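# Tuck chair under desk, park cart in yellow bay

## Task

Shove the office chair fully beneath the desk so it finishes upright with every wheel on the floor. Move the utility cart into the yellow-taped bay so that all four of its wheels sit inside the tape and none touches it. The desk must stay roughly in place, keeping its load on top with nothing overhanging its edges. The robot must not topple or be left leaning, or the task fails. When finished, release everything and back away.

## Robot and tools

ROBOT. TidyBot++: one mobile base (0.54 m long, 0.50 m wide, 0.38 m tall) on four powered casters, carrying a single seven-joint arm with a two-finger gripper. The shoulder sits 0.12 m ahead of the base centre, 0.68 m above the floor. Cameras: base_camera (fixed on the base, looking ahead and down) and wrist_camera (on the hand, looking where the hand points). The arm begins folded with the hand pointing down, wrist up to 0.08 m past the base front. Segment lengths: upper arm 0.42 m, forearm 0.31 m, hand 0.31 m.

FRAMES. Base frame: origin on the floor below the base centre, x ahead, y to the left, z up, in metres. hand_pose is reported in it: the point between the finger pads; the hand's z axis runs out along the fingers, its y axis is the closing direction. Odometry frame = the base frame as it was at scene start; base_odometry (x, y in m, heading in rad, left positive, -3.142 to 3.142) counts wheel turns only, so slip shows as travel and drift builds up. base_tilt gives forward and right lean in degrees.

TOOLS.
move: one action plus optional cameras and blocking. Action keys:
- base: an object with any of translate_m (forward +, -2 to 2 m), strafe_m (left +, -2 to 2 m), rotate_rad (counter-clockwise from above +, -6.3 to 6.3 rad). All are offsets from where the base is, measured along its axes at command start; translate and strafe together drive a straight line.
- joints: absolute targets by name: joint_1_rad (any angle; positive is clockwise seen from above, opposite to heading), joint_2_rad (-2.249 to 2.249; 0 = upper arm vertical, + leans forward), joint_3_rad (any), joint_4_rad (-2.579 to 2.579, elbow; 0 straight), joint_5_rad (any), joint_6_rad (-2.099 to 2.099, wrist), joint_7_rad (any; at 1.57 with hand down the fingers open left/right), gripper_pos (0 open to 1 closed; gap roughly 85 x (1 - value) mm). Unlimited joints take the short way; turn far in steps under half a turn.
- target: one list of seven numbers [x, y, z, qw, qx, qy, qz], an absolute hand pose in the base frame, metres then unit quaternion. With target, joints may contain only gripper_pos.
- speeds: caps for this action only: translate_m / strafe_m 0.05 to 0.5 m/s (give only one of them for a combined move), rotate_rad 0.1 to 1.57 rad/s.
- cameras: list of base_camera, wrist_camera or all; [] for none.
- blocking: true/omitted waits until everything rests; false returns in about 0.5 s while motion continues.
A move with no action just reports state and images. Unknown keys make a call invalid; out-of-range values get it refused, and then the rest of that reply's move/wait/finished_scene calls are skipped.
wait: seconds 0 to 10, plus cameras; returns early once motions settle.
stop: brakes all your running motions; braked parts hold and may keep pressing.
zoom_image: camera plus region [x0, y0, x1, y1] in pixels (at most 504 x 504); base_camera is 644x364, wrist_camera 644x476.
read_manual: licence texts only.
finished_scene: scene = the current scene number; ends it for good, and the goal must hold without the robot.

RESULT LINES. move reports done, or the worst status. base_status, joint_status, hand_status: done, moving, off_target (rested away from target, maybe still pushing), contact_stop or time_out (unplanned stops; the part holds and later calls in the reply are skipped), not_followed (a self-collision check withheld the arm; messages "joint command not followed" or "pose unreachable" with a cause). torque_fault: arm froze 10 s. limit_stop_at_motor_heat and MOTOR HOT / OVER-TEMPERATURE FAULT: overheating; resend targets once allowed. ARM HIT: arm struck the base or itself. hand_target is where the arm joints' targets would put the hand. motor_effort gives percent of maximum per motor with the last action's peak in brackets. on_its_own lists things the robot did unprompted. A base 'done' only means the wheels turned enough; it may have stopped short against something.

PRACTICE. Hand targets usually land within about 3 cm; correct by adding (wanted - measured hand_pose) to the last target. To hold the hand still, resend hand_target, not hand_pose. Loads make the arm sag. Poses low and close ahead of the base, or far from the current pose, can swing the arm into the base. An unreachable pose lets the arm wander up to 10 s then time out. A hand pointing down rises to about 0.94 m only near the base.

AVOID. Slow the base right down before contacting anything, including the chair or cart you mean to push; a contact at driving speed is a hit. Never drive or turn while the arm is caught on something high (around 0.6 m up): the robot can tip. Pushing or pulling horizontally with a raised hand, or reaching far out or sweeping sideways with the arm stretched, can lift wheels; retract the arm or back off to recover. Don't let the base drive the arm into furniture (torque fault). Don't squeeze hard on something still resting on a surface, yank or twist a grasp, or release moving things. Don't knock items off the desk. Keep the arm from staying stretched or straining to limit heating. Objects may be briefly tugged or nudged by outside forces. At the end open the gripper and move away.

Each tool is called after "Call:" as name(argument=value, ...), one argument or row to a line, values as JSON.

## Session

Call:
move(
)

Scene clock: 0.00 s.
base_odometry: x=+0.000 y=+0.000 heading=+0.000
base_tilt: forward=+0.4 right=-0.8
base_status: not commanded
joint_positions: joint_1_rad=+0.010 joint_2_rad=-0.397 joint_3_rad=+3.172 joint_4_rad=-2.534 joint_5_rad=-0.017 joint_6_rad=-0.894 joint_7_rad=+1.587 gripper_pos=+0.000
joint_status: not commanded
motor_effort: joint_1_rad=-1 joint_2_rad=-1 joint_3_rad=-1 joint_4_rad=+15 joint_5_rad=+0 joint_6_rad=+2 joint_7_rad=+0
hand_pose: x=+0.2564 y=+0.0012 z=+0.5920 quat_wxyz=(-0.011, +0.998, -0.016, +0.056) (m; base frame)
hand_target: x=+0.2572 y=+0.0012 z=+0.5925 quat_wxyz=(-0.011, +0.998, -0.016, +0.056) (m; base frame)
hand_status: not commanded
pictures: base_camera, wrist_camera
camera_calibration:
wrist_camera: T_world_to_cam=[[-0.066575, -0.996263, -0.0550209, 0.0567666], [-0.99515, 0.0703009, -0.0688128, 0.347432], [0.0724237, 0.0501728, -0.996111, 0.707786], [0, 0, 0, 1]] pos_world=[0.298266, -0.00338193, 0.732064]

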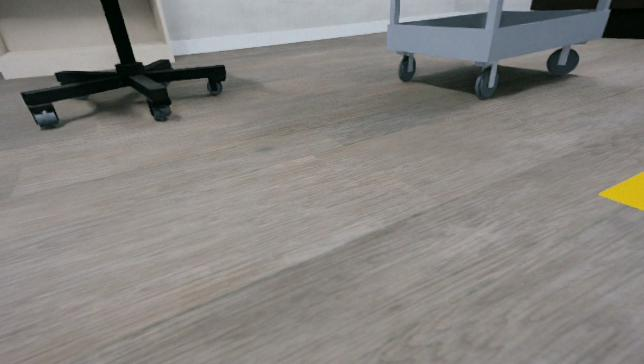

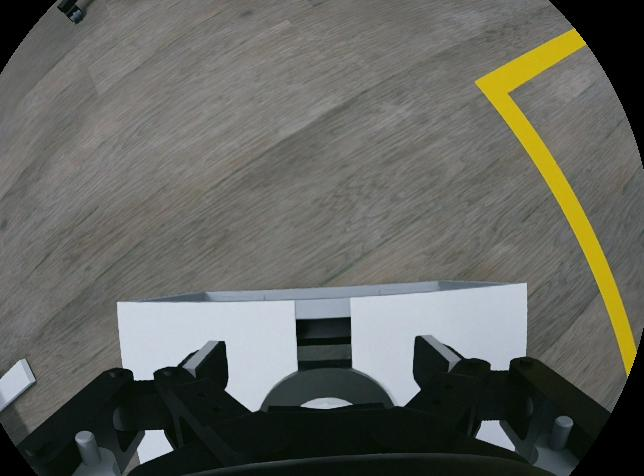

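Call:
move(
  joints={"joint_6_rad":0.35},
)

Call:
move(
  base={"rotate_rad":0.8},
)

Call:
move(
  base={"rotate_rad":-1.7},
)

Scene clock: 5.43 s.
move: done
base_odometry: x=+0.000 y=+0.000 heading=+0.000
base_tilt: forward=+0.4 right=-0.7
base_status: not commanded
joint_positions: joint_1_rad=+0.010 joint_2_rad=-0.397 joint_3_rad=+3.172 joint_4_rad=-2.535 joint_5_rad=-0.017 joint_6_rad=+0.322 joint_7_rad=+1.587 gripper_pos=+0.000
joint_status: all done
motor_effort: joint_1_rad=-1(1) joint_2_rad=-5(6) joint_3_rad=-1(1) joint_4_rad=+20(20) joint_5_rad=+0(1) joint_6_rad=+9(9) joint_7_rad=+0(1)
hand_pose: x=+0.5234 y=-0.0173 z=+0.8258 quat_wxyz=(+0.009, +0.788, -0.020, +0.616) (m; base frame)
hand_target: x=+0.5259 y=-0.0177 z=+0.8354 quat_wxyz=(+0.010, +0.779, -0.020, +0.627) (m; base frame)
hand_status: not commanded
pictures: base_camera, wrist_camera
camera_calibration:
wrist_camera: T_world_to_cam=[[-0.0262067, -0.998174, -0.0544296, 0.0472717], [-0.279291, 0.059591, -0.958356, 0.990311], [0.959849, -0.00991363, -0.280342, -0.134336], [0, 0, 0, 1]] pos_world=[0.406766, -0.01316, 0.913983]

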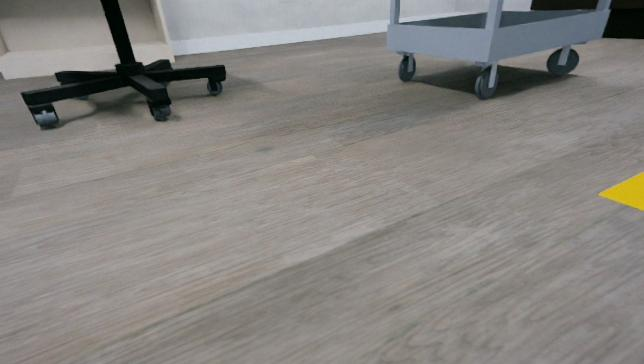

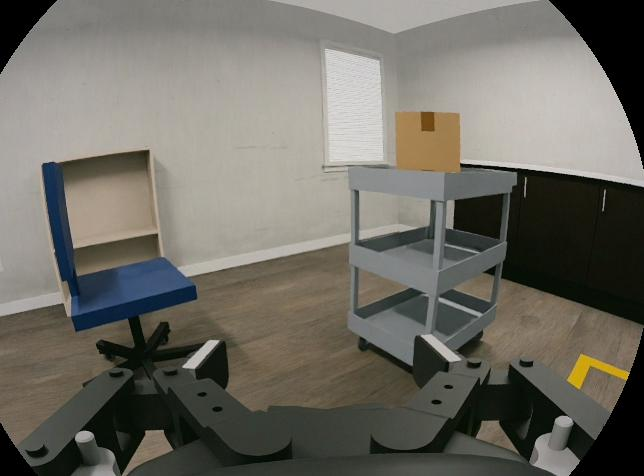

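Scene clock: 7.17 s.
move: done
base_odometry: x=+0.000 y=+0.000 heading=+0.800
base_tilt: forward=+0.4 right=-0.8
base_status: done
joint_positions: joint_1_rad=+0.010 joint_2_rad=-0.397 joint_3_rad=+3.172 joint_4_rad=-2.535 joint_5_rad=-0.017 joint_6_rad=+0.323 joint_7_rad=+1.587 gripper_pos=+0.000
joint_status: not commanded
motor_effort: joint_1_rad=+0(1) joint_2_rad=-5(6) joint_3_rad=-1(2) joint_4_rad=+19(20) joint_5_rad=+0(1) joint_6_rad=+9(9) joint_7_rad=+0(1)
hand_pose: x=+0.5235 y=-0.0173 z=+0.8260 quat_wxyz=(+0.009, +0.788, -0.020, +0.616) (m; base frame)
hand_target: x=+0.5259 y=-0.0177 z=+0.8354 quat_wxyz=(+0.010, +0.779, -0.020, +0.627) (m; base frame)
hand_status: not commanded
pictures: base_camera, wrist_camera
camera_calibration:
wrist_camera: T_world_to_cam=[[-0.0261944, -0.998174, -0.0544208, 0.0472611], [-0.278882, 0.0595749, -0.958476, 0.990328], [0.959968, -0.00992974, -0.279934, -0.134731], [0, 0, 0, 1]] pos_world=[0.40676, -0.0131617, 0.914062]

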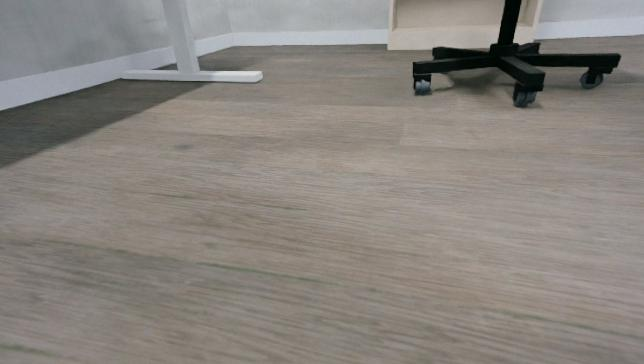

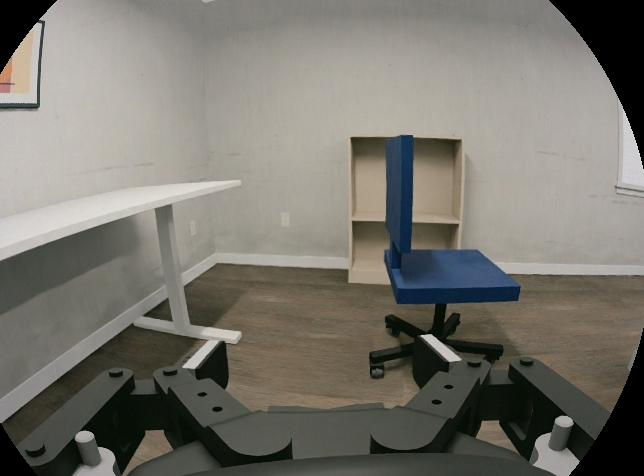

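Scene clock: 9.67 s.
move: done
base_odometry: x=+0.000 y=+0.000 heading=-0.900
base_tilt: forward=+0.4 right=-0.7
base_status: done
joint_positions: joint_1_rad=+0.010 joint_2_rad=-0.397 joint_3_rad=+3.172 joint_4_rad=-2.535 joint_5_rad=-0.017 joint_6_rad=+0.323 joint_7_rad=+1.587 gripper_pos=+0.000
joint_status: not commanded
motor_effort: joint_1_rad=+0(2) joint_2_rad=-5(6) joint_3_rad=-1(2) joint_4_rad=+20(20) joint_5_rad=+0(1) joint_6_rad=+9(9) joint_7_rad=+0(1)
hand_pose: x=+0.5235 y=-0.0173 z=+0.8261 quat_wxyz=(+0.009, +0.788, -0.020, +0.616) (m; base frame)
hand_target: x=+0.5259 y=-0.0177 z=+0.8354 quat_wxyz=(+0.010, +0.779, -0.020, +0.627) (m; base frame)
hand_status: not commanded
pictures: base_camera, wrist_camera
camera_calibration:
wrist_camera: T_world_to_cam=[[-0.0261529, -0.998176, -0.054412, 0.047247], [-0.278475, 0.0595506, -0.958595, 0.990346], [0.960087, -0.00991763, -0.279525, -0.135126], [0, 0, 0, 1]] pos_world=[0.406755, -0.013155, 0.914141]

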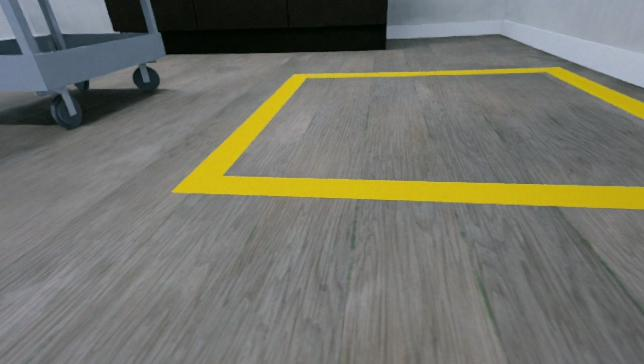

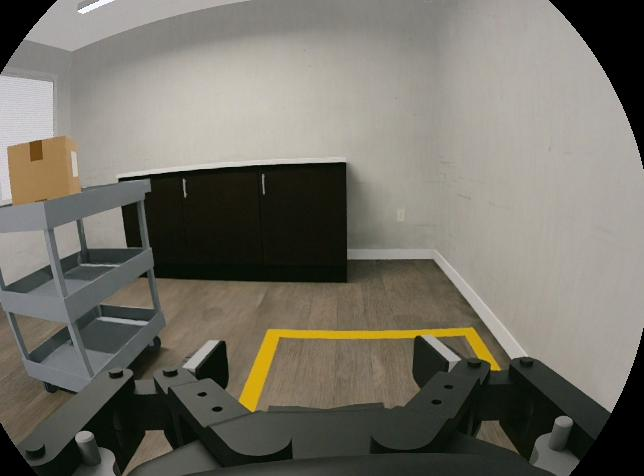

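Call:
move(
  base={"rotate_rad":0.5},
)

Call:
zoom_image(
  camera="base_camera",
  region=[150, 0, 450, 150],
)

Call:
move(
  base={"rotate_rad":1.9},
)

Scene clock: 30.30 s.
move: done
base_odometry: x=+0.000 y=+0.000 heading=-0.401
base_tilt: forward=+0.4 right=-0.8
base_status: done
joint_positions: joint_1_rad=+0.010 joint_2_rad=-0.397 joint_3_rad=+3.172 joint_4_rad=-2.535 joint_5_rad=-0.017 joint_6_rad=+0.323 joint_7_rad=+1.587 gripper_pos=+0.000
joint_status: not commanded
motor_effort: joint_1_rad=-1(2) joint_2_rad=-5(6) joint_3_rad=-1(2) joint_4_rad=+19(20) joint_5_rad=+0(1) joint_6_rad=+9(9) joint_7_rad=+0(0)
hand_pose: x=+0.5235 y=-0.0173 z=+0.8261 quat_wxyz=(+0.009, +0.788, -0.020, +0.616) (m; base frame)
hand_target: x=+0.5259 y=-0.0177 z=+0.8354 quat_wxyz=(+0.010, +0.779, -0.020, +0.627) (m; base frame)
hand_status: not commanded
pictures: base_camera, wrist_camera
camera_calibration:
wrist_camera: T_world_to_cam=[[-0.0261511, -0.998176, -0.0544107, 0.0472454], [-0.278417, 0.0595483, -0.958613, 0.990348], [0.960104, -0.00991993, -0.279466, -0.135182], [0, 0, 0, 1]] pos_world=[0.406754, -0.0131553, 0.914152]

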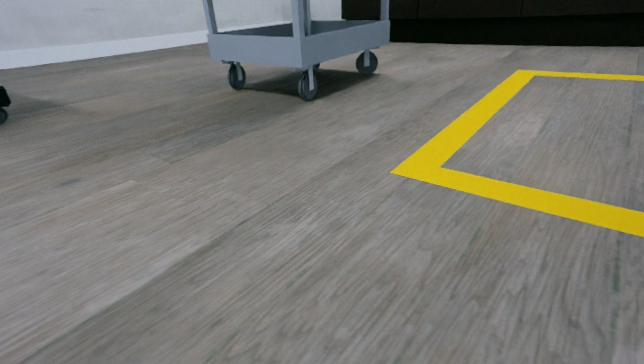

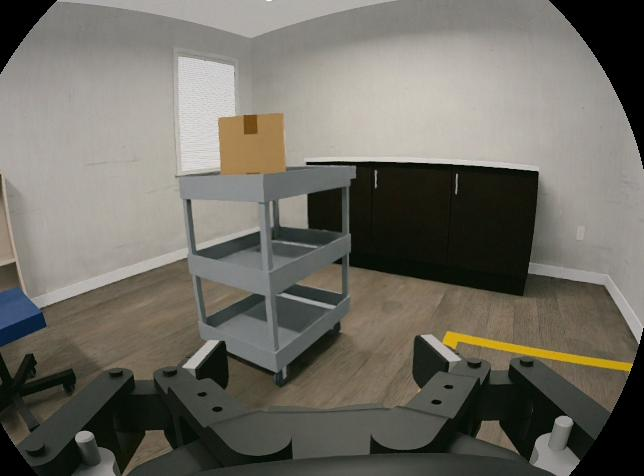

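Scaled by 1.680.

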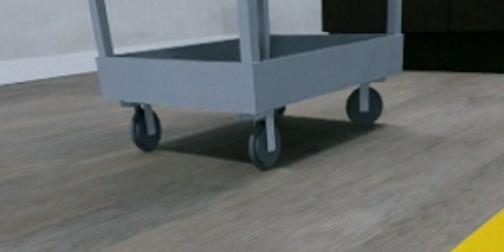

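Scene clock: 32.80 s.
move: done
base_odometry: x=+0.000 y=+0.000 heading=+1.498
base_tilt: forward=+0.4 right=-0.7
base_status: done
joint_positions: joint_1_rad=+0.010 joint_2_rad=-0.397 joint_3_rad=+3.172 joint_4_rad=-2.535 joint_5_rad=-0.017 joint_6_rad=+0.323 joint_7_rad=+1.587 gripper_pos=+0.000
joint_status: not commanded
motor_effort: joint_1_rad=-1(2) joint_2_rad=-5(7) joint_3_rad=-1(2) joint_4_rad=+19(20) joint_5_rad=+0(1) joint_6_rad=+9(9) joint_7_rad=+0(0)
hand_pose: x=+0.5235 y=-0.0173 z=+0.8262 quat_wxyz=(+0.009, +0.787, -0.020, +0.616) (m; base frame)
hand_target: x=+0.5259 y=-0.0177 z=+0.8354 quat_wxyz=(+0.010, +0.779, -0.020, +0.627) (m; base frame)
hand_status: not commanded
pictures: base_camera, wrist_camera
camera_calibration:
wrist_camera: T_world_to_cam=[[-0.0261441, -0.998177, -0.0544057, 0.0472394], [-0.278183, 0.0595391, -0.958681, 0.990358], [0.960172, -0.00992913, -0.279233, -0.135408], [0, 0, 0, 1]] pos_world=[0.406751, -0.0131563, 0.914197]

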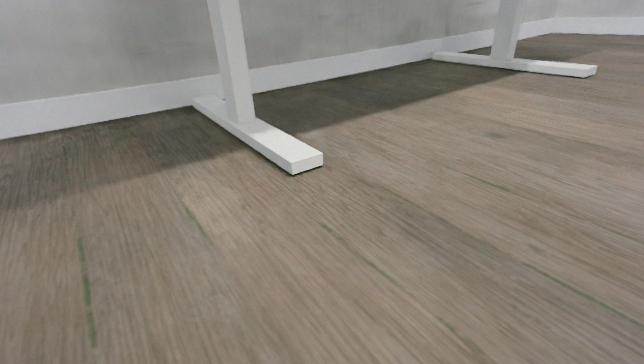

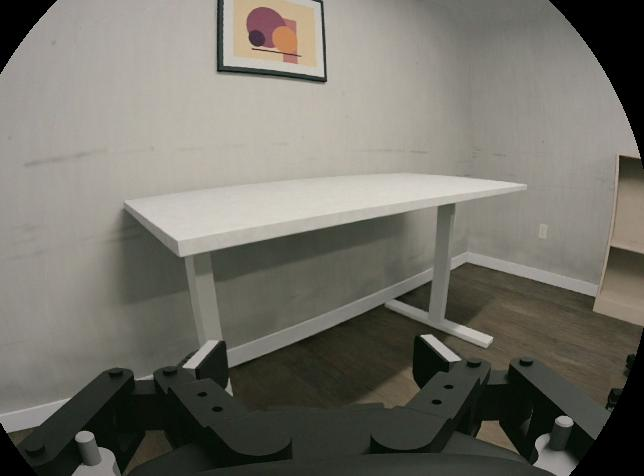

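Call:
move(
  joints={"joint_6_rad":-0.89,"joint_1_rad":-1.57},
  base={"rotate_rad":-3.9},
)

Scene clock: 72.70 s.
move: done
base_odometry: x=+0.000 y=+0.000 heading=-2.401
base_tilt: forward=+0.4 right=-0.7
base_status: done
joint_positions: joint_1_rad=-1.552 joint_2_rad=-0.397 joint_3_rad=+3.172 joint_4_rad=-2.535 joint_5_rad=-0.017 joint_6_rad=-0.854 joint_7_rad=+1.587 gripper_pos=+0.000
joint_status: all done
motor_effort: joint_1_rad=-1(2) joint_2_rad=-1(6) joint_3_rad=-1(2) joint_4_rad=+15(19) joint_5_rad=+0(1) joint_6_rad=+2(10) joint_7_rad=+0(1)
hand_pose: x=+0.1196 y=+0.1496 z=+0.5935 quat_wxyz=(-0.061, +0.719, +0.691, +0.046) (m; base frame)
hand_target: x=+0.1165 y=+0.1393 z=+0.5926 quat_wxyz=(-0.049, +0.714, +0.698, +0.033) (m; base frame)
hand_status: not commanded
pictures: base_camera, wrist_camera
camera_calibration:
wrist_camera: T_world_to_cam=[[0.995738, -0.0734486, -0.0557803, -0.06909], [-0.0791649, -0.990957, -0.108336, 0.27363], [-0.0473188, 0.11229, -0.992548, 0.714687], [0, 0, 0, 1]] pos_world=[0.124275, 0.185829, 0.735152]

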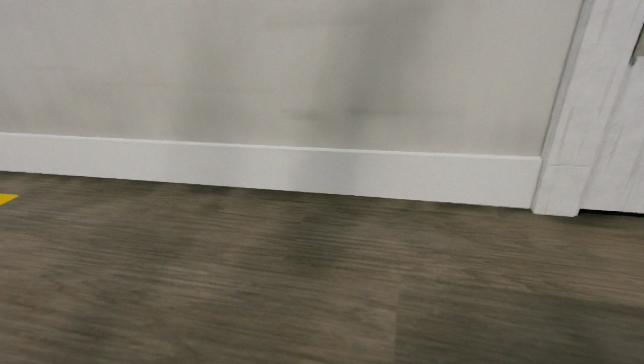

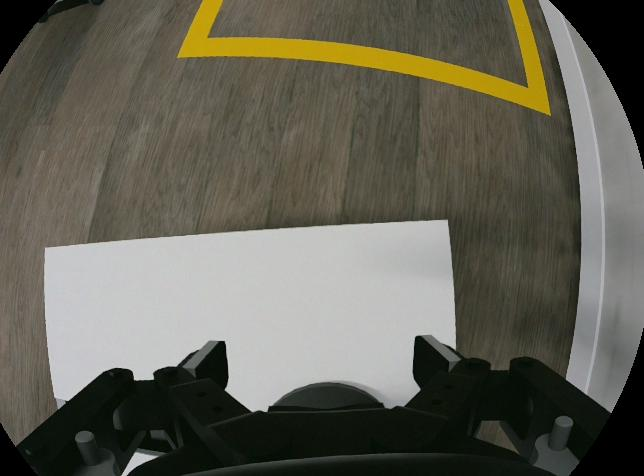

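Call:
move(
  base={"rotate_rad":-0.195},
  cameras=[],
)

Call:
move(
  base={"strafe_m":2.0},
)

Call:
move(
  base={"translate_m":-1.85,"strafe_m":0.05},
)

Call:
move(
  base={"strafe_m":-0.66},
)

Scene clock: 81.57 s.
move: done
base_odometry: x=+0.000 y=+0.000 heading=-2.596
base_tilt: forward=+0.4 right=-0.7
base_status: done
joint_positions: joint_1_rad=-1.554 joint_2_rad=-0.397 joint_3_rad=+3.172 joint_4_rad=-2.535 joint_5_rad=-0.017 joint_6_rad=-0.855 joint_7_rad=+1.587 gripper_pos=+0.000
joint_status: not commanded
motor_effort: joint_1_rad=+0(1) joint_2_rad=-1(2) joint_3_rad=-1(1) joint_4_rad=+14(15) joint_5_rad=+0(1) joint_6_rad=+2(2) joint_7_rad=+0(1)
hand_pose: x=+0.1193 y=+0.1490 z=+0.5934 quat_wxyz=(-0.060, +0.719, +0.691, +0.046) (m; base frame)
hand_target: x=+0.1165 y=+0.1393 z=+0.5926 quat_wxyz=(-0.049, +0.714, +0.698, +0.033) (m; base frame)
hand_status: not commanded
pictures: none
No camera images: "cameras" was empty.

Scene clock: 86.37 s.
move: done
base_odometry: x=+1.038 y=-1.710 heading=-2.596
base_tilt: forward=+0.4 right=-0.7
base_status: done
joint_positions: joint_1_rad=-1.554 joint_2_rad=-0.398 joint_3_rad=+3.172 joint_4_rad=-2.535 joint_5_rad=-0.017 joint_6_rad=-0.858 joint_7_rad=+1.587 gripper_pos=+0.000
joint_status: not commanded
motor_effort: joint_1_rad=+0(1) joint_2_rad=-1(3) joint_3_rad=-1(1) joint_4_rad=+15(17) joint_5_rad=-1(1) joint_6_rad=+2(3) joint_7_rad=+0(1)
hand_pose: x=+0.1193 y=+0.1481 z=+0.5933 quat_wxyz=(-0.059, +0.719, +0.691, +0.044) (m; base frame)
hand_target: x=+0.1165 y=+0.1393 z=+0.5926 quat_wxyz=(-0.049, +0.714, +0.698, +0.033) (m; base frame)
hand_status: not commanded
pictures: base_camera, wrist_camera
camera_calibration:
wrist_camera: T_world_to_cam=[[0.995842, -0.0720903, -0.0557006, -0.069162], [-0.0775849, -0.991571, -0.103763, 0.269329], [-0.0477508, 0.107653, -0.993041, 0.715668], [0, 0, 0, 1]] pos_world=[0.123944, 0.185029, 0.734782]

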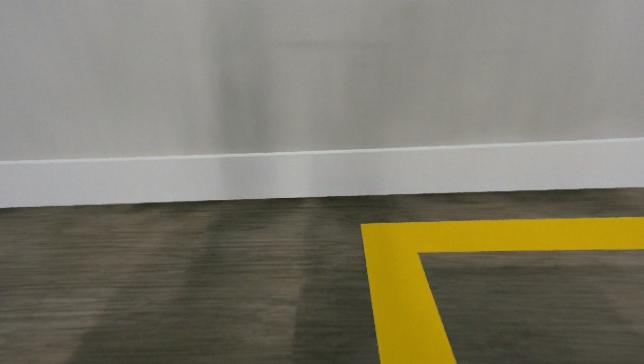

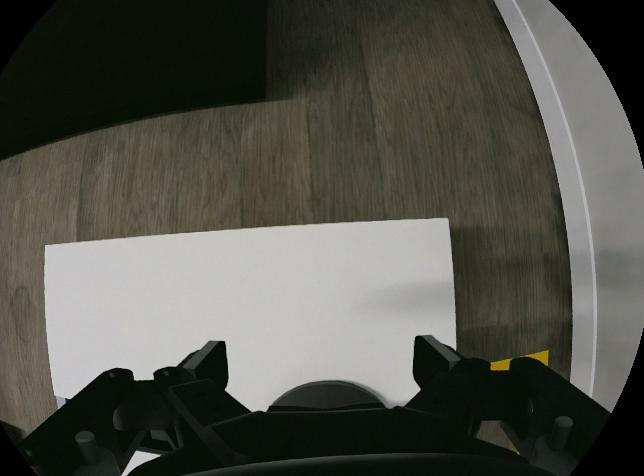

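Scene clock: 90.97 s.
move: done
base_odometry: x=+2.646 y=-0.793 heading=-2.597
base_tilt: forward=+0.4 right=-0.8
base_status: done
joint_positions: joint_1_rad=-1.554 joint_2_rad=-0.398 joint_3_rad=+3.172 joint_4_rad=-2.535 joint_5_rad=-0.017 joint_6_rad=-0.858 joint_7_rad=+1.587 gripper_pos=+0.000
joint_status: not commanded
motor_effort: joint_1_rad=+0(1) joint_2_rad=-1(1) joint_3_rad=-1(1) joint_4_rad=+15(16) joint_5_rad=-1(2) joint_6_rad=+2(2) joint_7_rad=+0(1)
hand_pose: x=+0.1193 y=+0.1481 z=+0.5933 quat_wxyz=(-0.059, +0.719, +0.691, +0.044) (m; base frame)
hand_target: x=+0.1165 y=+0.1393 z=+0.5926 quat_wxyz=(-0.049, +0.714, +0.698, +0.033) (m; base frame)
hand_status: not commanded
pictures: base_camera, wrist_camera
camera_calibration:
wrist_camera: T_world_to_cam=[[0.995844, -0.072061, -0.0557006, -0.0691622], [-0.0775558, -0.991574, -0.103763, 0.269325], [-0.047754, 0.107651, -0.993041, 0.715668], [0, 0, 0, 1]] pos_world=[0.123939, 0.185029, 0.734782]

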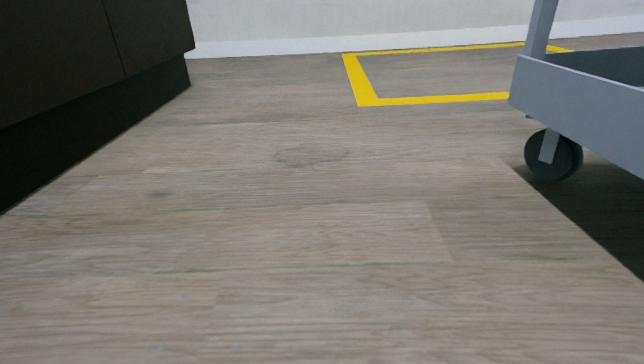

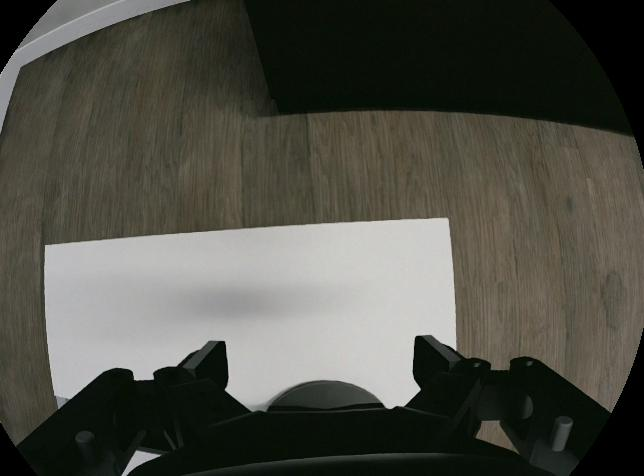

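Scene clock: 93.47 s.
move: done
base_odometry: x=+2.304 y=-0.228 heading=-2.597
base_tilt: forward=+0.4 right=-0.7
base_status: done
joint_positions: joint_1_rad=-1.554 joint_2_rad=-0.398 joint_3_rad=+3.172 joint_4_rad=-2.535 joint_5_rad=-0.017 joint_6_rad=-0.861 joint_7_rad=+1.587 gripper_pos=+0.000
joint_status: not commanded
motor_effort: joint_1_rad=+0(1) joint_2_rad=-1(3) joint_3_rad=-1(1) joint_4_rad=+15(17) joint_5_rad=+0(1) joint_6_rad=+2(3) joint_7_rad=+0(1)
hand_pose: x=+0.1192 y=+0.1472 z=+0.5931 quat_wxyz=(-0.058, +0.719, +0.691, +0.043) (m; base frame)
hand_target: x=+0.1165 y=+0.1393 z=+0.5926 quat_wxyz=(-0.049, +0.714, +0.698, +0.033) (m; base frame)
hand_status: not commanded
pictures: base_camera, wrist_camera
camera_calibration:
wrist_camera: T_world_to_cam=[[0.99584, -0.0721519, -0.0556418, -0.0692063], [-0.0775005, -0.991877, -0.100864, 0.266738], [-0.0479123, 0.104757, -0.993343, 0.716224], [0, 0, 0, 1]] pos_world=[0.123907, 0.184549, 0.73451]

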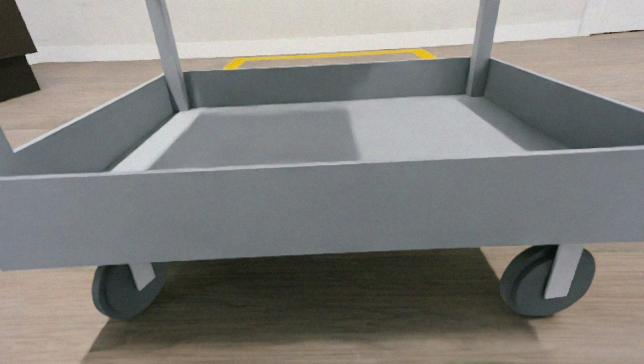

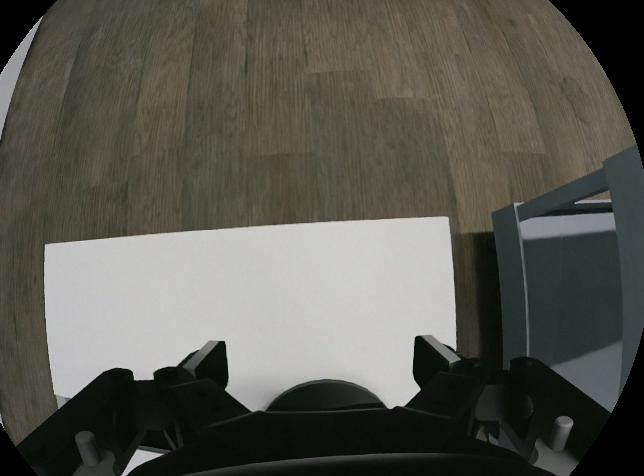

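Call:
move(
  base={"translate_m":0.25},
  speeds={"translate_m":0.06},
  cameras=["base_camera"],
)

Call:
move(
  base={"translate_m":0.5},
  speeds={"translate_m":0.1},
)

Scene clock: 104.23 s.
move: done
base_odometry: x=+2.090 y=-0.358 heading=-2.597
base_tilt: forward=+0.4 right=-0.7
base_status: done
joint_positions: joint_1_rad=-1.554 joint_2_rad=-0.398 joint_3_rad=+3.172 joint_4_rad=-2.535 joint_5_rad=-0.017 joint_6_rad=-0.861 joint_7_rad=+1.587 gripper_pos=+0.000
joint_status: not commanded
motor_effort: joint_1_rad=+0(1) joint_2_rad=-1(2) joint_3_rad=-1(1) joint_4_rad=+15(15) joint_5_rad=+0(2) joint_6_rad=+2(2) joint_7_rad=+0(1)
hand_pose: x=+0.1192 y=+0.1472 z=+0.5931 quat_wxyz=(-0.058, +0.719, +0.691, +0.043) (m; base frame)
hand_target: x=+0.1165 y=+0.1393 z=+0.5926 quat_wxyz=(-0.049, +0.714, +0.698, +0.033) (m; base frame)
hand_status: not commanded
pictures: base_camera

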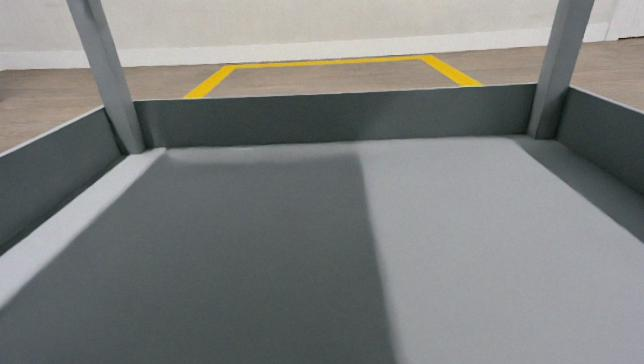

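Scene clock: 109.77 s.
move: done
base_odometry: x=+1.663 y=-0.616 heading=-2.597
base_tilt: forward=+0.4 right=-0.7
base_status: done
joint_positions: joint_1_rad=-1.554 joint_2_rad=-0.398 joint_3_rad=+3.172 joint_4_rad=-2.535 joint_5_rad=-0.017 joint_6_rad=-0.861 joint_7_rad=+1.587 gripper_pos=+0.000
joint_status: not commanded
motor_effort: joint_1_rad=+0(1) joint_2_rad=-1(2) joint_3_rad=-1(1) joint_4_rad=+15(16) joint_5_rad=+0(1) joint_6_rad=+2(2) joint_7_rad=+0(1)
hand_pose: x=+0.1192 y=+0.1472 z=+0.5931 quat_wxyz=(-0.058, +0.719, +0.691, +0.043) (m; base frame)
hand_target: x=+0.1165 y=+0.1393 z=+0.5926 quat_wxyz=(-0.049, +0.714, +0.698, +0.033) (m; base frame)
hand_status: not commanded
pictures: base_camera, wrist_camera
camera_calibration:
wrist_camera: T_world_to_cam=[[0.995862, -0.0718593, -0.0556418, -0.0692088], [-0.077209, -0.9919, -0.100864, 0.266703], [-0.0479431, 0.104743, -0.993343, 0.716228], [0, 0, 0, 1]] pos_world=[0.123853, 0.18455, 0.73451]

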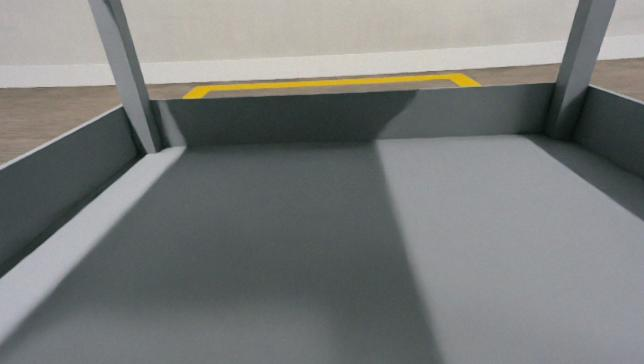

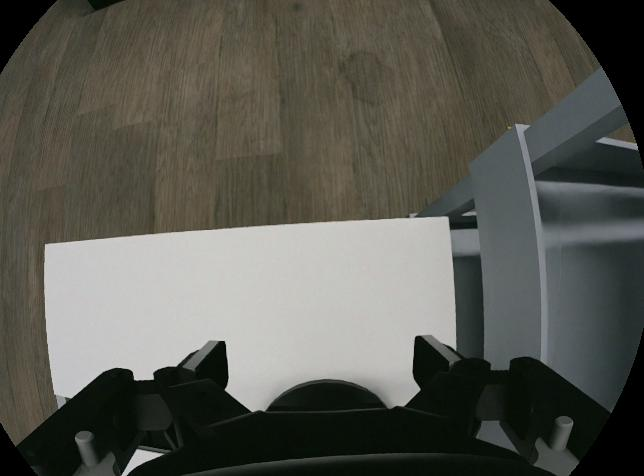

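Call:
move(
  base={"translate_m":0.69},
  speeds={"translate_m":0.1},
  cameras=["base_camera"],
)

Call:
move(
  base={"translate_m":-0.6},
)

Scene clock: 125.90 s.
move: time_out
base_odometry: x=+1.074 y=-0.973 heading=-2.595
base_tilt: forward=+0.3 right=-0.8
base_status: translate_m time_out (by the wheels' count: +0.688 of +0.690)
joint_positions: joint_1_rad=-1.554 joint_2_rad=-0.398 joint_3_rad=+3.172 joint_4_rad=-2.535 joint_5_rad=-0.017 joint_6_rad=-0.861 joint_7_rad=+1.587 gripper_pos=+0.000
joint_status: not commanded
motor_effort: joint_1_rad=+0(2) joint_2_rad=-1(3) joint_3_rad=-1(1) joint_4_rad=+15(16) joint_5_rad=+0(1) joint_6_rad=+2(2) joint_7_rad=+0(1)
hand_pose: x=+0.1192 y=+0.1472 z=+0.5931 quat_wxyz=(-0.058, +0.719, +0.691, +0.043) (m; base frame)
hand_target: x=+0.1165 y=+0.1393 z=+0.5926 quat_wxyz=(-0.049, +0.714, +0.698, +0.033) (m; base frame)
hand_status: not commanded
pictures: base_camera

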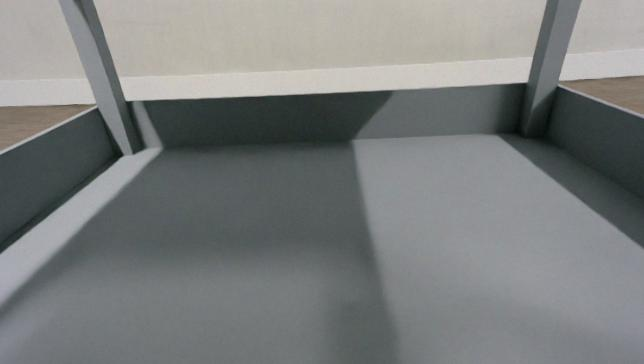

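not run: a stop that you did not command came earlier in this reply.

Call:
move(
  base={"translate_m":-0.8},
  cameras=["base_camera"],
)

Call:
zoom_image(
  camera="base_camera",
  region=[150, 0, 500, 130],
)

Scene clock: 131.43 s.
move: done
base_odometry: x=+1.758 y=-0.557 heading=-2.595
base_tilt: forward=+0.4 right=-0.7
base_status: done
joint_positions: joint_1_rad=-1.554 joint_2_rad=-0.398 joint_3_rad=+3.172 joint_4_rad=-2.535 joint_5_rad=-0.017 joint_6_rad=-0.861 joint_7_rad=+1.587 gripper_pos=+0.000
joint_status: not commanded
motor_effort: joint_1_rad=-1(1) joint_2_rad=-1(2) joint_3_rad=+0(2) joint_4_rad=+15(16) joint_5_rad=-1(2) joint_6_rad=+2(2) joint_7_rad=+1(1)
hand_pose: x=+0.1192 y=+0.1472 z=+0.5931 quat_wxyz=(-0.058, +0.719, +0.691, +0.043) (m; base frame)
hand_target: x=+0.1165 y=+0.1393 z=+0.5926 quat_wxyz=(-0.049, +0.714, +0.698, +0.033) (m; base frame)
hand_status: not commanded
pictures: base_camera

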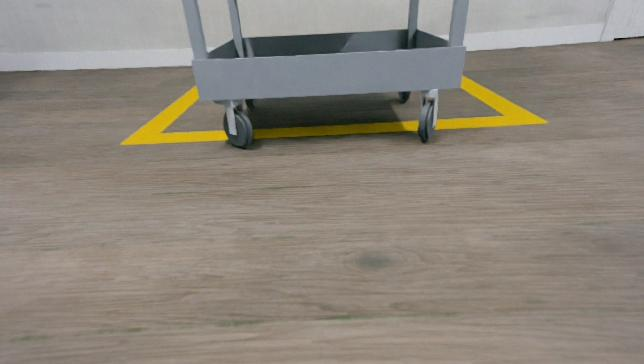

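Scaled by 1.440.

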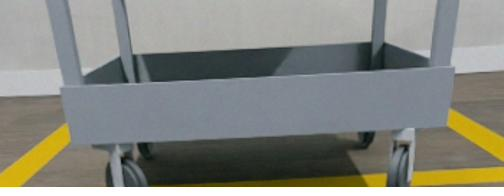

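Call:
move(
  base={"translate_m":0.55},
  speeds={"translate_m":0.25},
  cameras=["base_camera"],
)

Call:
move(
  base={"translate_m":0.5},
  speeds={"translate_m":0.08},
  cameras=["base_camera"],
)

Call:
move(
  base={"translate_m":-0.6},
  cameras=["base_camera"],
)

Scene clock: 139.77 s.
move: done
base_odometry: x=+1.288 y=-0.842 heading=-2.596
base_tilt: forward=+0.4 right=-0.7
base_status: done
joint_positions: joint_1_rad=-1.555 joint_2_rad=-0.398 joint_3_rad=+3.172 joint_4_rad=-2.535 joint_5_rad=-0.017 joint_6_rad=-0.861 joint_7_rad=+1.587 gripper_pos=+0.000
joint_status: not commanded
motor_effort: joint_1_rad=+0(1) joint_2_rad=-1(2) joint_3_rad=-1(1) joint_4_rad=+15(16) joint_5_rad=+0(1) joint_6_rad=+2(3) joint_7_rad=+0(1)
hand_pose: x=+0.1191 y=+0.1472 z=+0.5931 quat_wxyz=(-0.058, +0.719, +0.692, +0.043) (m; base frame)
hand_target: x=+0.1165 y=+0.1393 z=+0.5926 quat_wxyz=(-0.049, +0.714, +0.698, +0.033) (m; base frame)
hand_status: not commanded
pictures: base_camera

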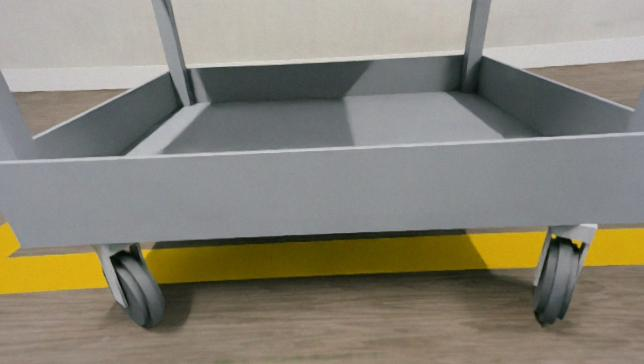

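Scene clock: 150.77 s.
move: time_out
base_odometry: x=+0.862 y=-1.100 heading=-2.593
base_tilt: forward=+0.3 right=-0.8
base_status: translate_m time_out (by the wheels' count: +0.498 of +0.500)
joint_positions: joint_1_rad=-1.555 joint_2_rad=-0.398 joint_3_rad=+3.172 joint_4_rad=-2.535 joint_5_rad=-0.017 joint_6_rad=-0.861 joint_7_rad=+1.587 gripper_pos=+0.000
joint_status: not commanded
motor_effort: joint_1_rad=+0(1) joint_2_rad=-1(2) joint_3_rad=-1(1) joint_4_rad=+15(16) joint_5_rad=+1(1) joint_6_rad=+2(2) joint_7_rad=+0(1)
hand_pose: x=+0.1191 y=+0.1472 z=+0.5931 quat_wxyz=(-0.058, +0.719, +0.692, +0.043) (m; base frame)
hand_target: x=+0.1165 y=+0.1393 z=+0.5926 quat_wxyz=(-0.049, +0.714, +0.698, +0.033) (m; base frame)
hand_status: not commanded
pictures: base_camera

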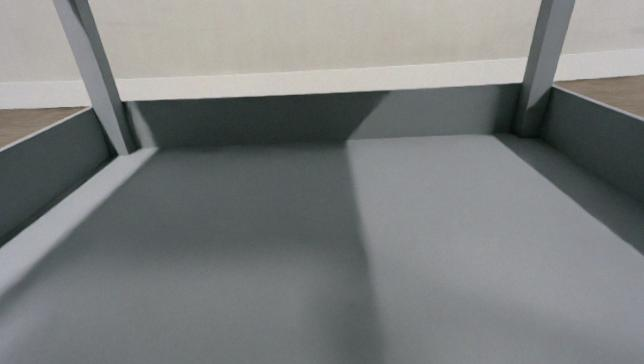

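not run: a stop that you did not command came earlier in this reply.

Call:
move(
  base={"translate_m":-0.6},
)

Scene clock: 158.00 s.
move: done
base_odometry: x=+1.374 y=-0.787 heading=-2.593
base_tilt: forward=+0.4 right=-0.7
base_status: done
joint_positions: joint_1_rad=-1.555 joint_2_rad=-0.398 joint_3_rad=+3.172 joint_4_rad=-2.535 joint_5_rad=-0.017 joint_6_rad=-0.861 joint_7_rad=+1.587 gripper_pos=+0.000
joint_status: not commanded
motor_effort: joint_1_rad=+0(1) joint_2_rad=-1(2) joint_3_rad=-1(2) joint_4_rad=+15(15) joint_5_rad=-1(2) joint_6_rad=+2(3) joint_7_rad=+0(1)
hand_pose: x=+0.1191 y=+0.1472 z=+0.5931 quat_wxyz=(-0.058, +0.719, +0.692, +0.043) (m; base frame)
hand_target: x=+0.1165 y=+0.1393 z=+0.5926 quat_wxyz=(-0.049, +0.714, +0.698, +0.033) (m; base frame)
hand_status: not commanded
pictures: base_camera, wrist_camera
camera_calibration:
wrist_camera: T_world_to_cam=[[0.995908, -0.071219, -0.0556395, -0.069216], [-0.0765652, -0.991962, -0.100743, 0.266519], [-0.0480175, 0.104591, -0.993355, 0.716261], [0, 0, 0, 1]] pos_world=[0.123732, 0.184533, 0.7345]

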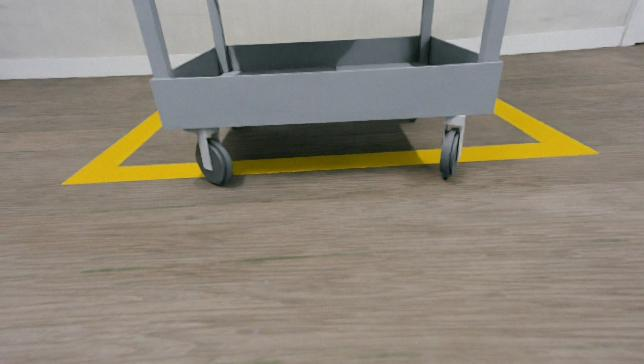

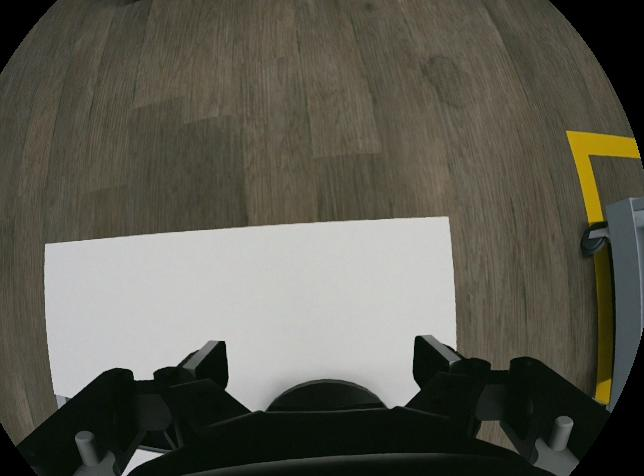

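Call:
zoom_image(
  camera="base_camera",
  region=[140, 90, 340, 200],
)

Call:
zoom_image(
  camera="base_camera",
  region=[330, 90, 530, 200],
)

Scaled by 2.520.

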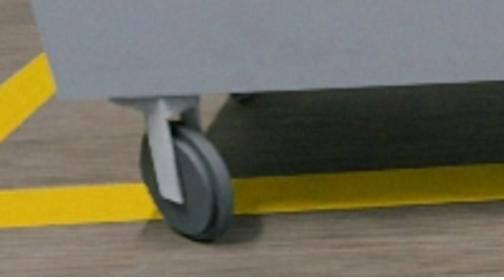

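Scaled by 2.520.

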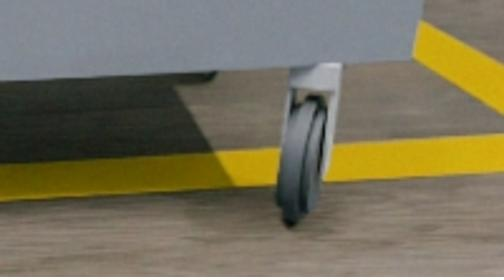

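Call:
move(
  joints={"joint_1_rad":0.0,"joint_6_rad":-0.26,"gripper_pos":1},
  cameras=[],
)

Call:
move(
  target=[0.5,0,0.48,0,0.932,0,0.362],
  cameras=["base_camera"],
)

Scene clock: 183.83 s.
move: done
base_odometry: x=+1.374 y=-0.787 heading=-2.593
base_tilt: forward=+0.4 right=-0.7
base_status: not commanded
joint_positions: joint_1_rad=-0.017 joint_2_rad=-0.398 joint_3_rad=+3.172 joint_4_rad=-2.535 joint_5_rad=-0.017 joint_6_rad=-0.293 joint_7_rad=+1.587 gripper_pos=+0.999
joint_status: all done
motor_effort: joint_1_rad=-1(2) joint_2_rad=-3(4) joint_3_rad=-1(1) joint_4_rad=+18(18) joint_5_rad=+0(1) joint_6_rad=+6(7) joint_7_rad=+0(1)
hand_pose: x=+0.4248 y=-0.0001 z=+0.6653 quat_wxyz=(-0.006, +0.937, -0.006, +0.348) (m; base frame)
hand_target: x=+0.4334 y=-0.0059 z=+0.6731 quat_wxyz=(-0.002, +0.931, -0.014, +0.365) (m; base frame)
hand_status: not commanded
pictures: none
No camera images: "cameras" was empty.

Scene clock: 186.53 s.
move: off_target
base_odometry: x=+1.374 y=-0.787 heading=-2.593
base_tilt: forward=+0.4 right=-0.7
base_status: not commanded
joint_positions: joint_1_rad=-0.016 joint_2_rad=+0.661 joint_3_rad=+3.172 joint_4_rad=-2.568 joint_5_rad=-0.017 joint_6_rad=+1.007 joint_7_rad=+1.587 gripper_pos=+0.999
joint_status: not commanded
motor_effort: joint_1_rad=+0(1) joint_2_rad=-27(28) joint_3_rad=-1(1) joint_4_rad=+2(18) joint_5_rad=+0(1) joint_6_rad=+7(8) joint_7_rad=+0(1)
hand_pose: x=+0.5975 y=-0.0099 z=+0.5119 quat_wxyz=(+0.018, +0.896, +0.001, +0.443) (m; base frame)
hand_target: x=+0.5942 y=-0.0006 z=+0.5102 quat_wxyz=(+0.000, +0.895, +0.001, +0.445) (m; base frame)
hand_status: off_target (0.103 m and 10.4 deg from the pose sent, 0.200 m and 2.0 deg at the start; a joint's target at an end of its range on 66 of 66 steps)
pictures: base_camera

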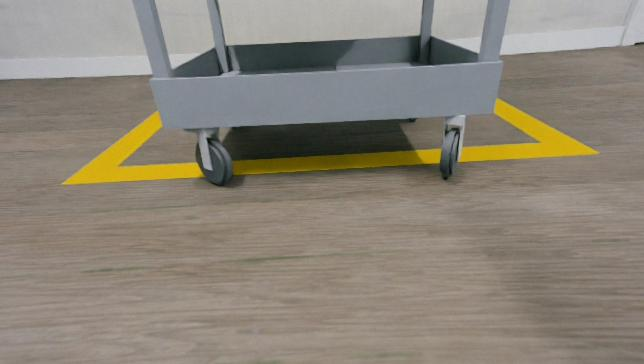

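Call:
move(
  joints={"joint_2_rad":0.76},
  cameras=[],
)

Call:
move(
  base={"translate_m":0.35},
  speeds={"translate_m":0.08},
)

Scene clock: 190.87 s.
move: done
base_odometry: x=+1.374 y=-0.787 heading=-2.593
base_tilt: forward=+0.4 right=-0.7
base_status: not commanded
joint_positions: joint_1_rad=-0.016 joint_2_rad=+0.752 joint_3_rad=+3.172 joint_4_rad=-2.571 joint_5_rad=-0.017 joint_6_rad=+1.013 joint_7_rad=+1.587 gripper_pos=+0.999
joint_status: all done
motor_effort: joint_1_rad=+0(1) joint_2_rad=-28(30) joint_3_rad=-1(1) joint_4_rad=+2(3) joint_5_rad=+0(1) joint_6_rad=+7(8) joint_7_rad=+0(0)
hand_pose: x=+0.5799 y=-0.0101 z=+0.4699 quat_wxyz=(+0.019, +0.915, +0.002, +0.404) (m; base frame)
hand_target: x=+0.5778 y=-0.0006 z=+0.4703 quat_wxyz=(+0.001, +0.914, +0.001, +0.407) (m; base frame)
hand_status: not commanded
pictures: none
No camera images: "cameras" was empty.

Scene clock: 195.83 s.
move: done
base_odometry: x=+1.075 y=-0.970 heading=-2.594
base_tilt: forward=+0.4 right=-0.7
base_status: done
joint_positions: joint_1_rad=-0.016 joint_2_rad=+0.797 joint_3_rad=+3.172 joint_4_rad=-2.626 joint_5_rad=-0.017 joint_6_rad=+1.006 joint_7_rad=+1.587 gripper_pos=+0.999
joint_status: not commanded
motor_effort: joint_1_rad=-1(2) joint_2_rad=-36(38) joint_3_rad=-1(2) joint_4_rad=+7(11) joint_5_rad=+0(2) joint_6_rad=+15(17) joint_7_rad=+0(1)
hand_pose: x=+0.5393 y=-0.0105 z=+0.4408 quat_wxyz=(+0.019, +0.935, +0.002, +0.354) (m; base frame)
hand_target: x=+0.5778 y=-0.0006 z=+0.4703 quat_wxyz=(+0.001, +0.914, +0.001, +0.407) (m; base frame)
hand_status: not commanded
pictures: base_camera, wrist_camera
camera_calibration:
wrist_camera: T_world_to_cam=[[-0.0206974, -0.999743, -0.00929076, 0.0106677], [-0.774451, 0.0219089, -0.632255, 0.748265], [0.632296, -0.0058908, -0.774705, 0.137165], [0, 0, 0, 1]] pos_world=[0.492987, -0.00492067, 0.579455]

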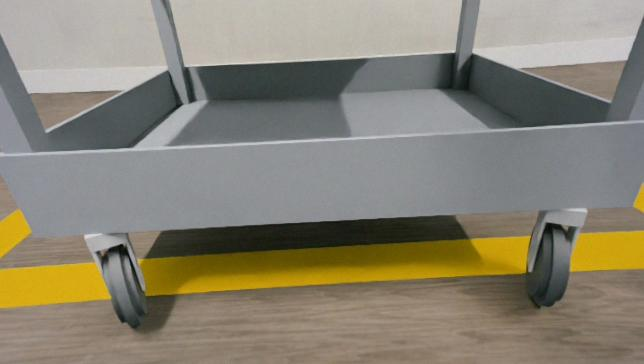

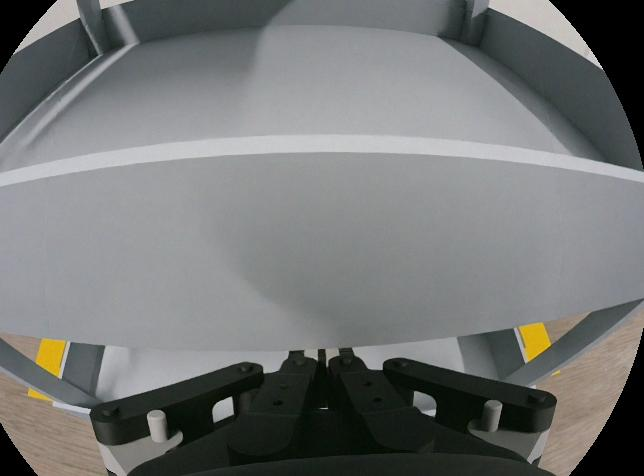

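Call:
move(
  base={"translate_m":-0.1},
  cameras=[],
)

Call:
move(
  joints={"joint_2_rad":0.67},
  cameras=["wrist_camera"],
)

Call:
move(
  base={"translate_m":0.25},
  speeds={"translate_m":0.08},
)

Scene clock: 201.07 s.
move: done
base_odometry: x=+1.160 y=-0.918 heading=-2.594
base_tilt: forward=+0.4 right=-0.7
base_status: done
joint_positions: joint_1_rad=-0.016 joint_2_rad=+0.774 joint_3_rad=+3.172 joint_4_rad=-2.587 joint_5_rad=-0.017 joint_6_rad=+1.032 joint_7_rad=+1.587 gripper_pos=+0.999
joint_status: not commanded
motor_effort: joint_1_rad=-1(1) joint_2_rad=-27(34) joint_3_rad=-1(1) joint_4_rad=+0(6) joint_5_rad=-1(1) joint_6_rad=+7(13) joint_7_rad=+0(0)
hand_pose: x=+0.5711 y=-0.0104 z=+0.4620 quat_wxyz=(+0.019, +0.918, +0.002, +0.395) (m; base frame)
hand_target: x=+0.5778 y=-0.0006 z=+0.4703 quat_wxyz=(+0.001, +0.914, +0.001, +0.407) (m; base frame)
hand_status: not commanded
pictures: none
No camera images: "cameras" was empty.

Scene clock: 201.97 s.
move: done
base_odometry: x=+1.160 y=-0.918 heading=-2.594
base_tilt: forward=+0.4 right=-0.7
base_status: not commanded
joint_positions: joint_1_rad=-0.016 joint_2_rad=+0.685 joint_3_rad=+3.172 joint_4_rad=-2.587 joint_5_rad=-0.017 joint_6_rad=+1.032 joint_7_rad=+1.587 gripper_pos=+0.999
joint_status: all done
motor_effort: joint_1_rad=-1(1) joint_2_rad=-27(30) joint_3_rad=-1(1) joint_4_rad=+2(3) joint_5_rad=+0(1) joint_6_rad=+8(8) joint_7_rad=+0(1)
hand_pose: x=+0.5888 y=-0.0101 z=+0.5028 quat_wxyz=(+0.018, +0.900, +0.001, +0.436) (m; base frame)
hand_target: x=+0.5949 y=-0.0006 z=+0.5124 quat_wxyz=(+0.000, +0.894, +0.001, +0.447) (m; base frame)
hand_status: not commanded
pictures: wrist_camera
camera_calibration:
wrist_camera: T_world_to_cam=[[-0.0172454, -0.99976, -0.0135348, 0.0127293], [-0.651026, 0.0215019, -0.758751, 0.816683], [0.758859, -0.00427342, -0.65124, 0.0173814], [0, 0, 0, 1]] pos_world=[0.518711, -0.00475978, 0.63115]

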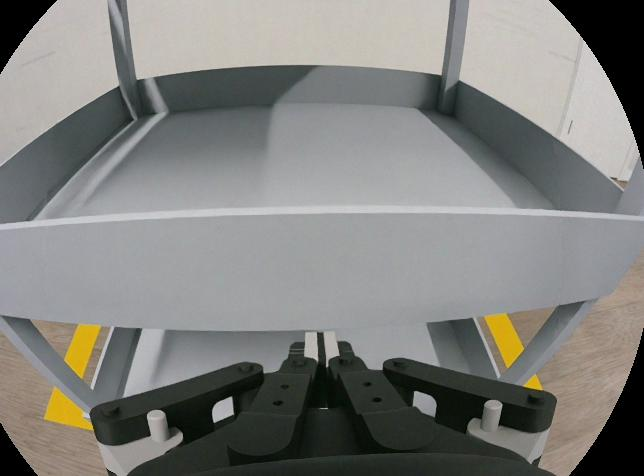

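Scene clock: 205.77 s.
move: done
base_odometry: x=+0.947 y=-1.048 heading=-2.594
base_tilt: forward=+0.4 right=-0.7
base_status: done
joint_positions: joint_1_rad=-0.016 joint_2_rad=+0.686 joint_3_rad=+3.172 joint_4_rad=-2.600 joint_5_rad=-0.017 joint_6_rad=+1.027 joint_7_rad=+1.587 gripper_pos=+0.999
joint_status: not commanded
motor_effort: joint_1_rad=-1(2) joint_2_rad=-28(33) joint_3_rad=-1(2) joint_4_rad=+4(14) joint_5_rad=+0(2) joint_6_rad=+8(15) joint_7_rad=+0(1)
hand_pose: x=+0.5811 y=-0.0101 z=+0.4986 quat_wxyz=(+0.018, +0.904, +0.001, +0.427) (m; base frame)
hand_target: x=+0.5949 y=-0.0006 z=+0.5124 quat_wxyz=(+0.000, +0.894, +0.001, +0.447) (m; base frame)
hand_status: not commanded
pictures: base_camera, wrist_camera
camera_calibration:
wrist_camera: T_world_to_cam=[[-0.0178633, -0.99975, -0.0134241, 0.0128411], [-0.66536, 0.0219081, -0.746201, 0.810567], [0.746308, -0.0043977, -0.665586, 0.0348479], [0, 0, 0, 1]] pos_world=[0.513541, -0.00476684, 0.628212]

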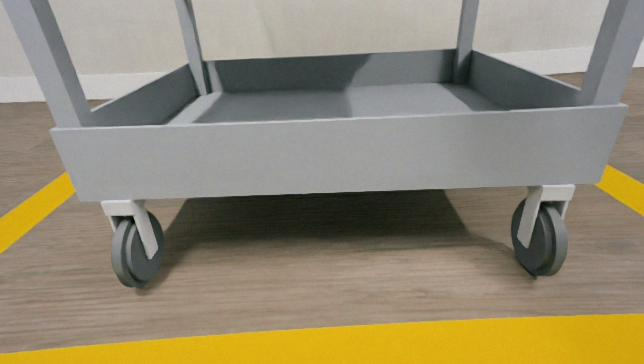

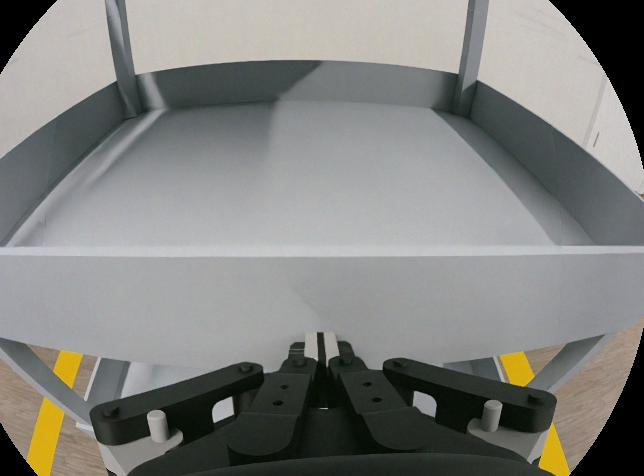

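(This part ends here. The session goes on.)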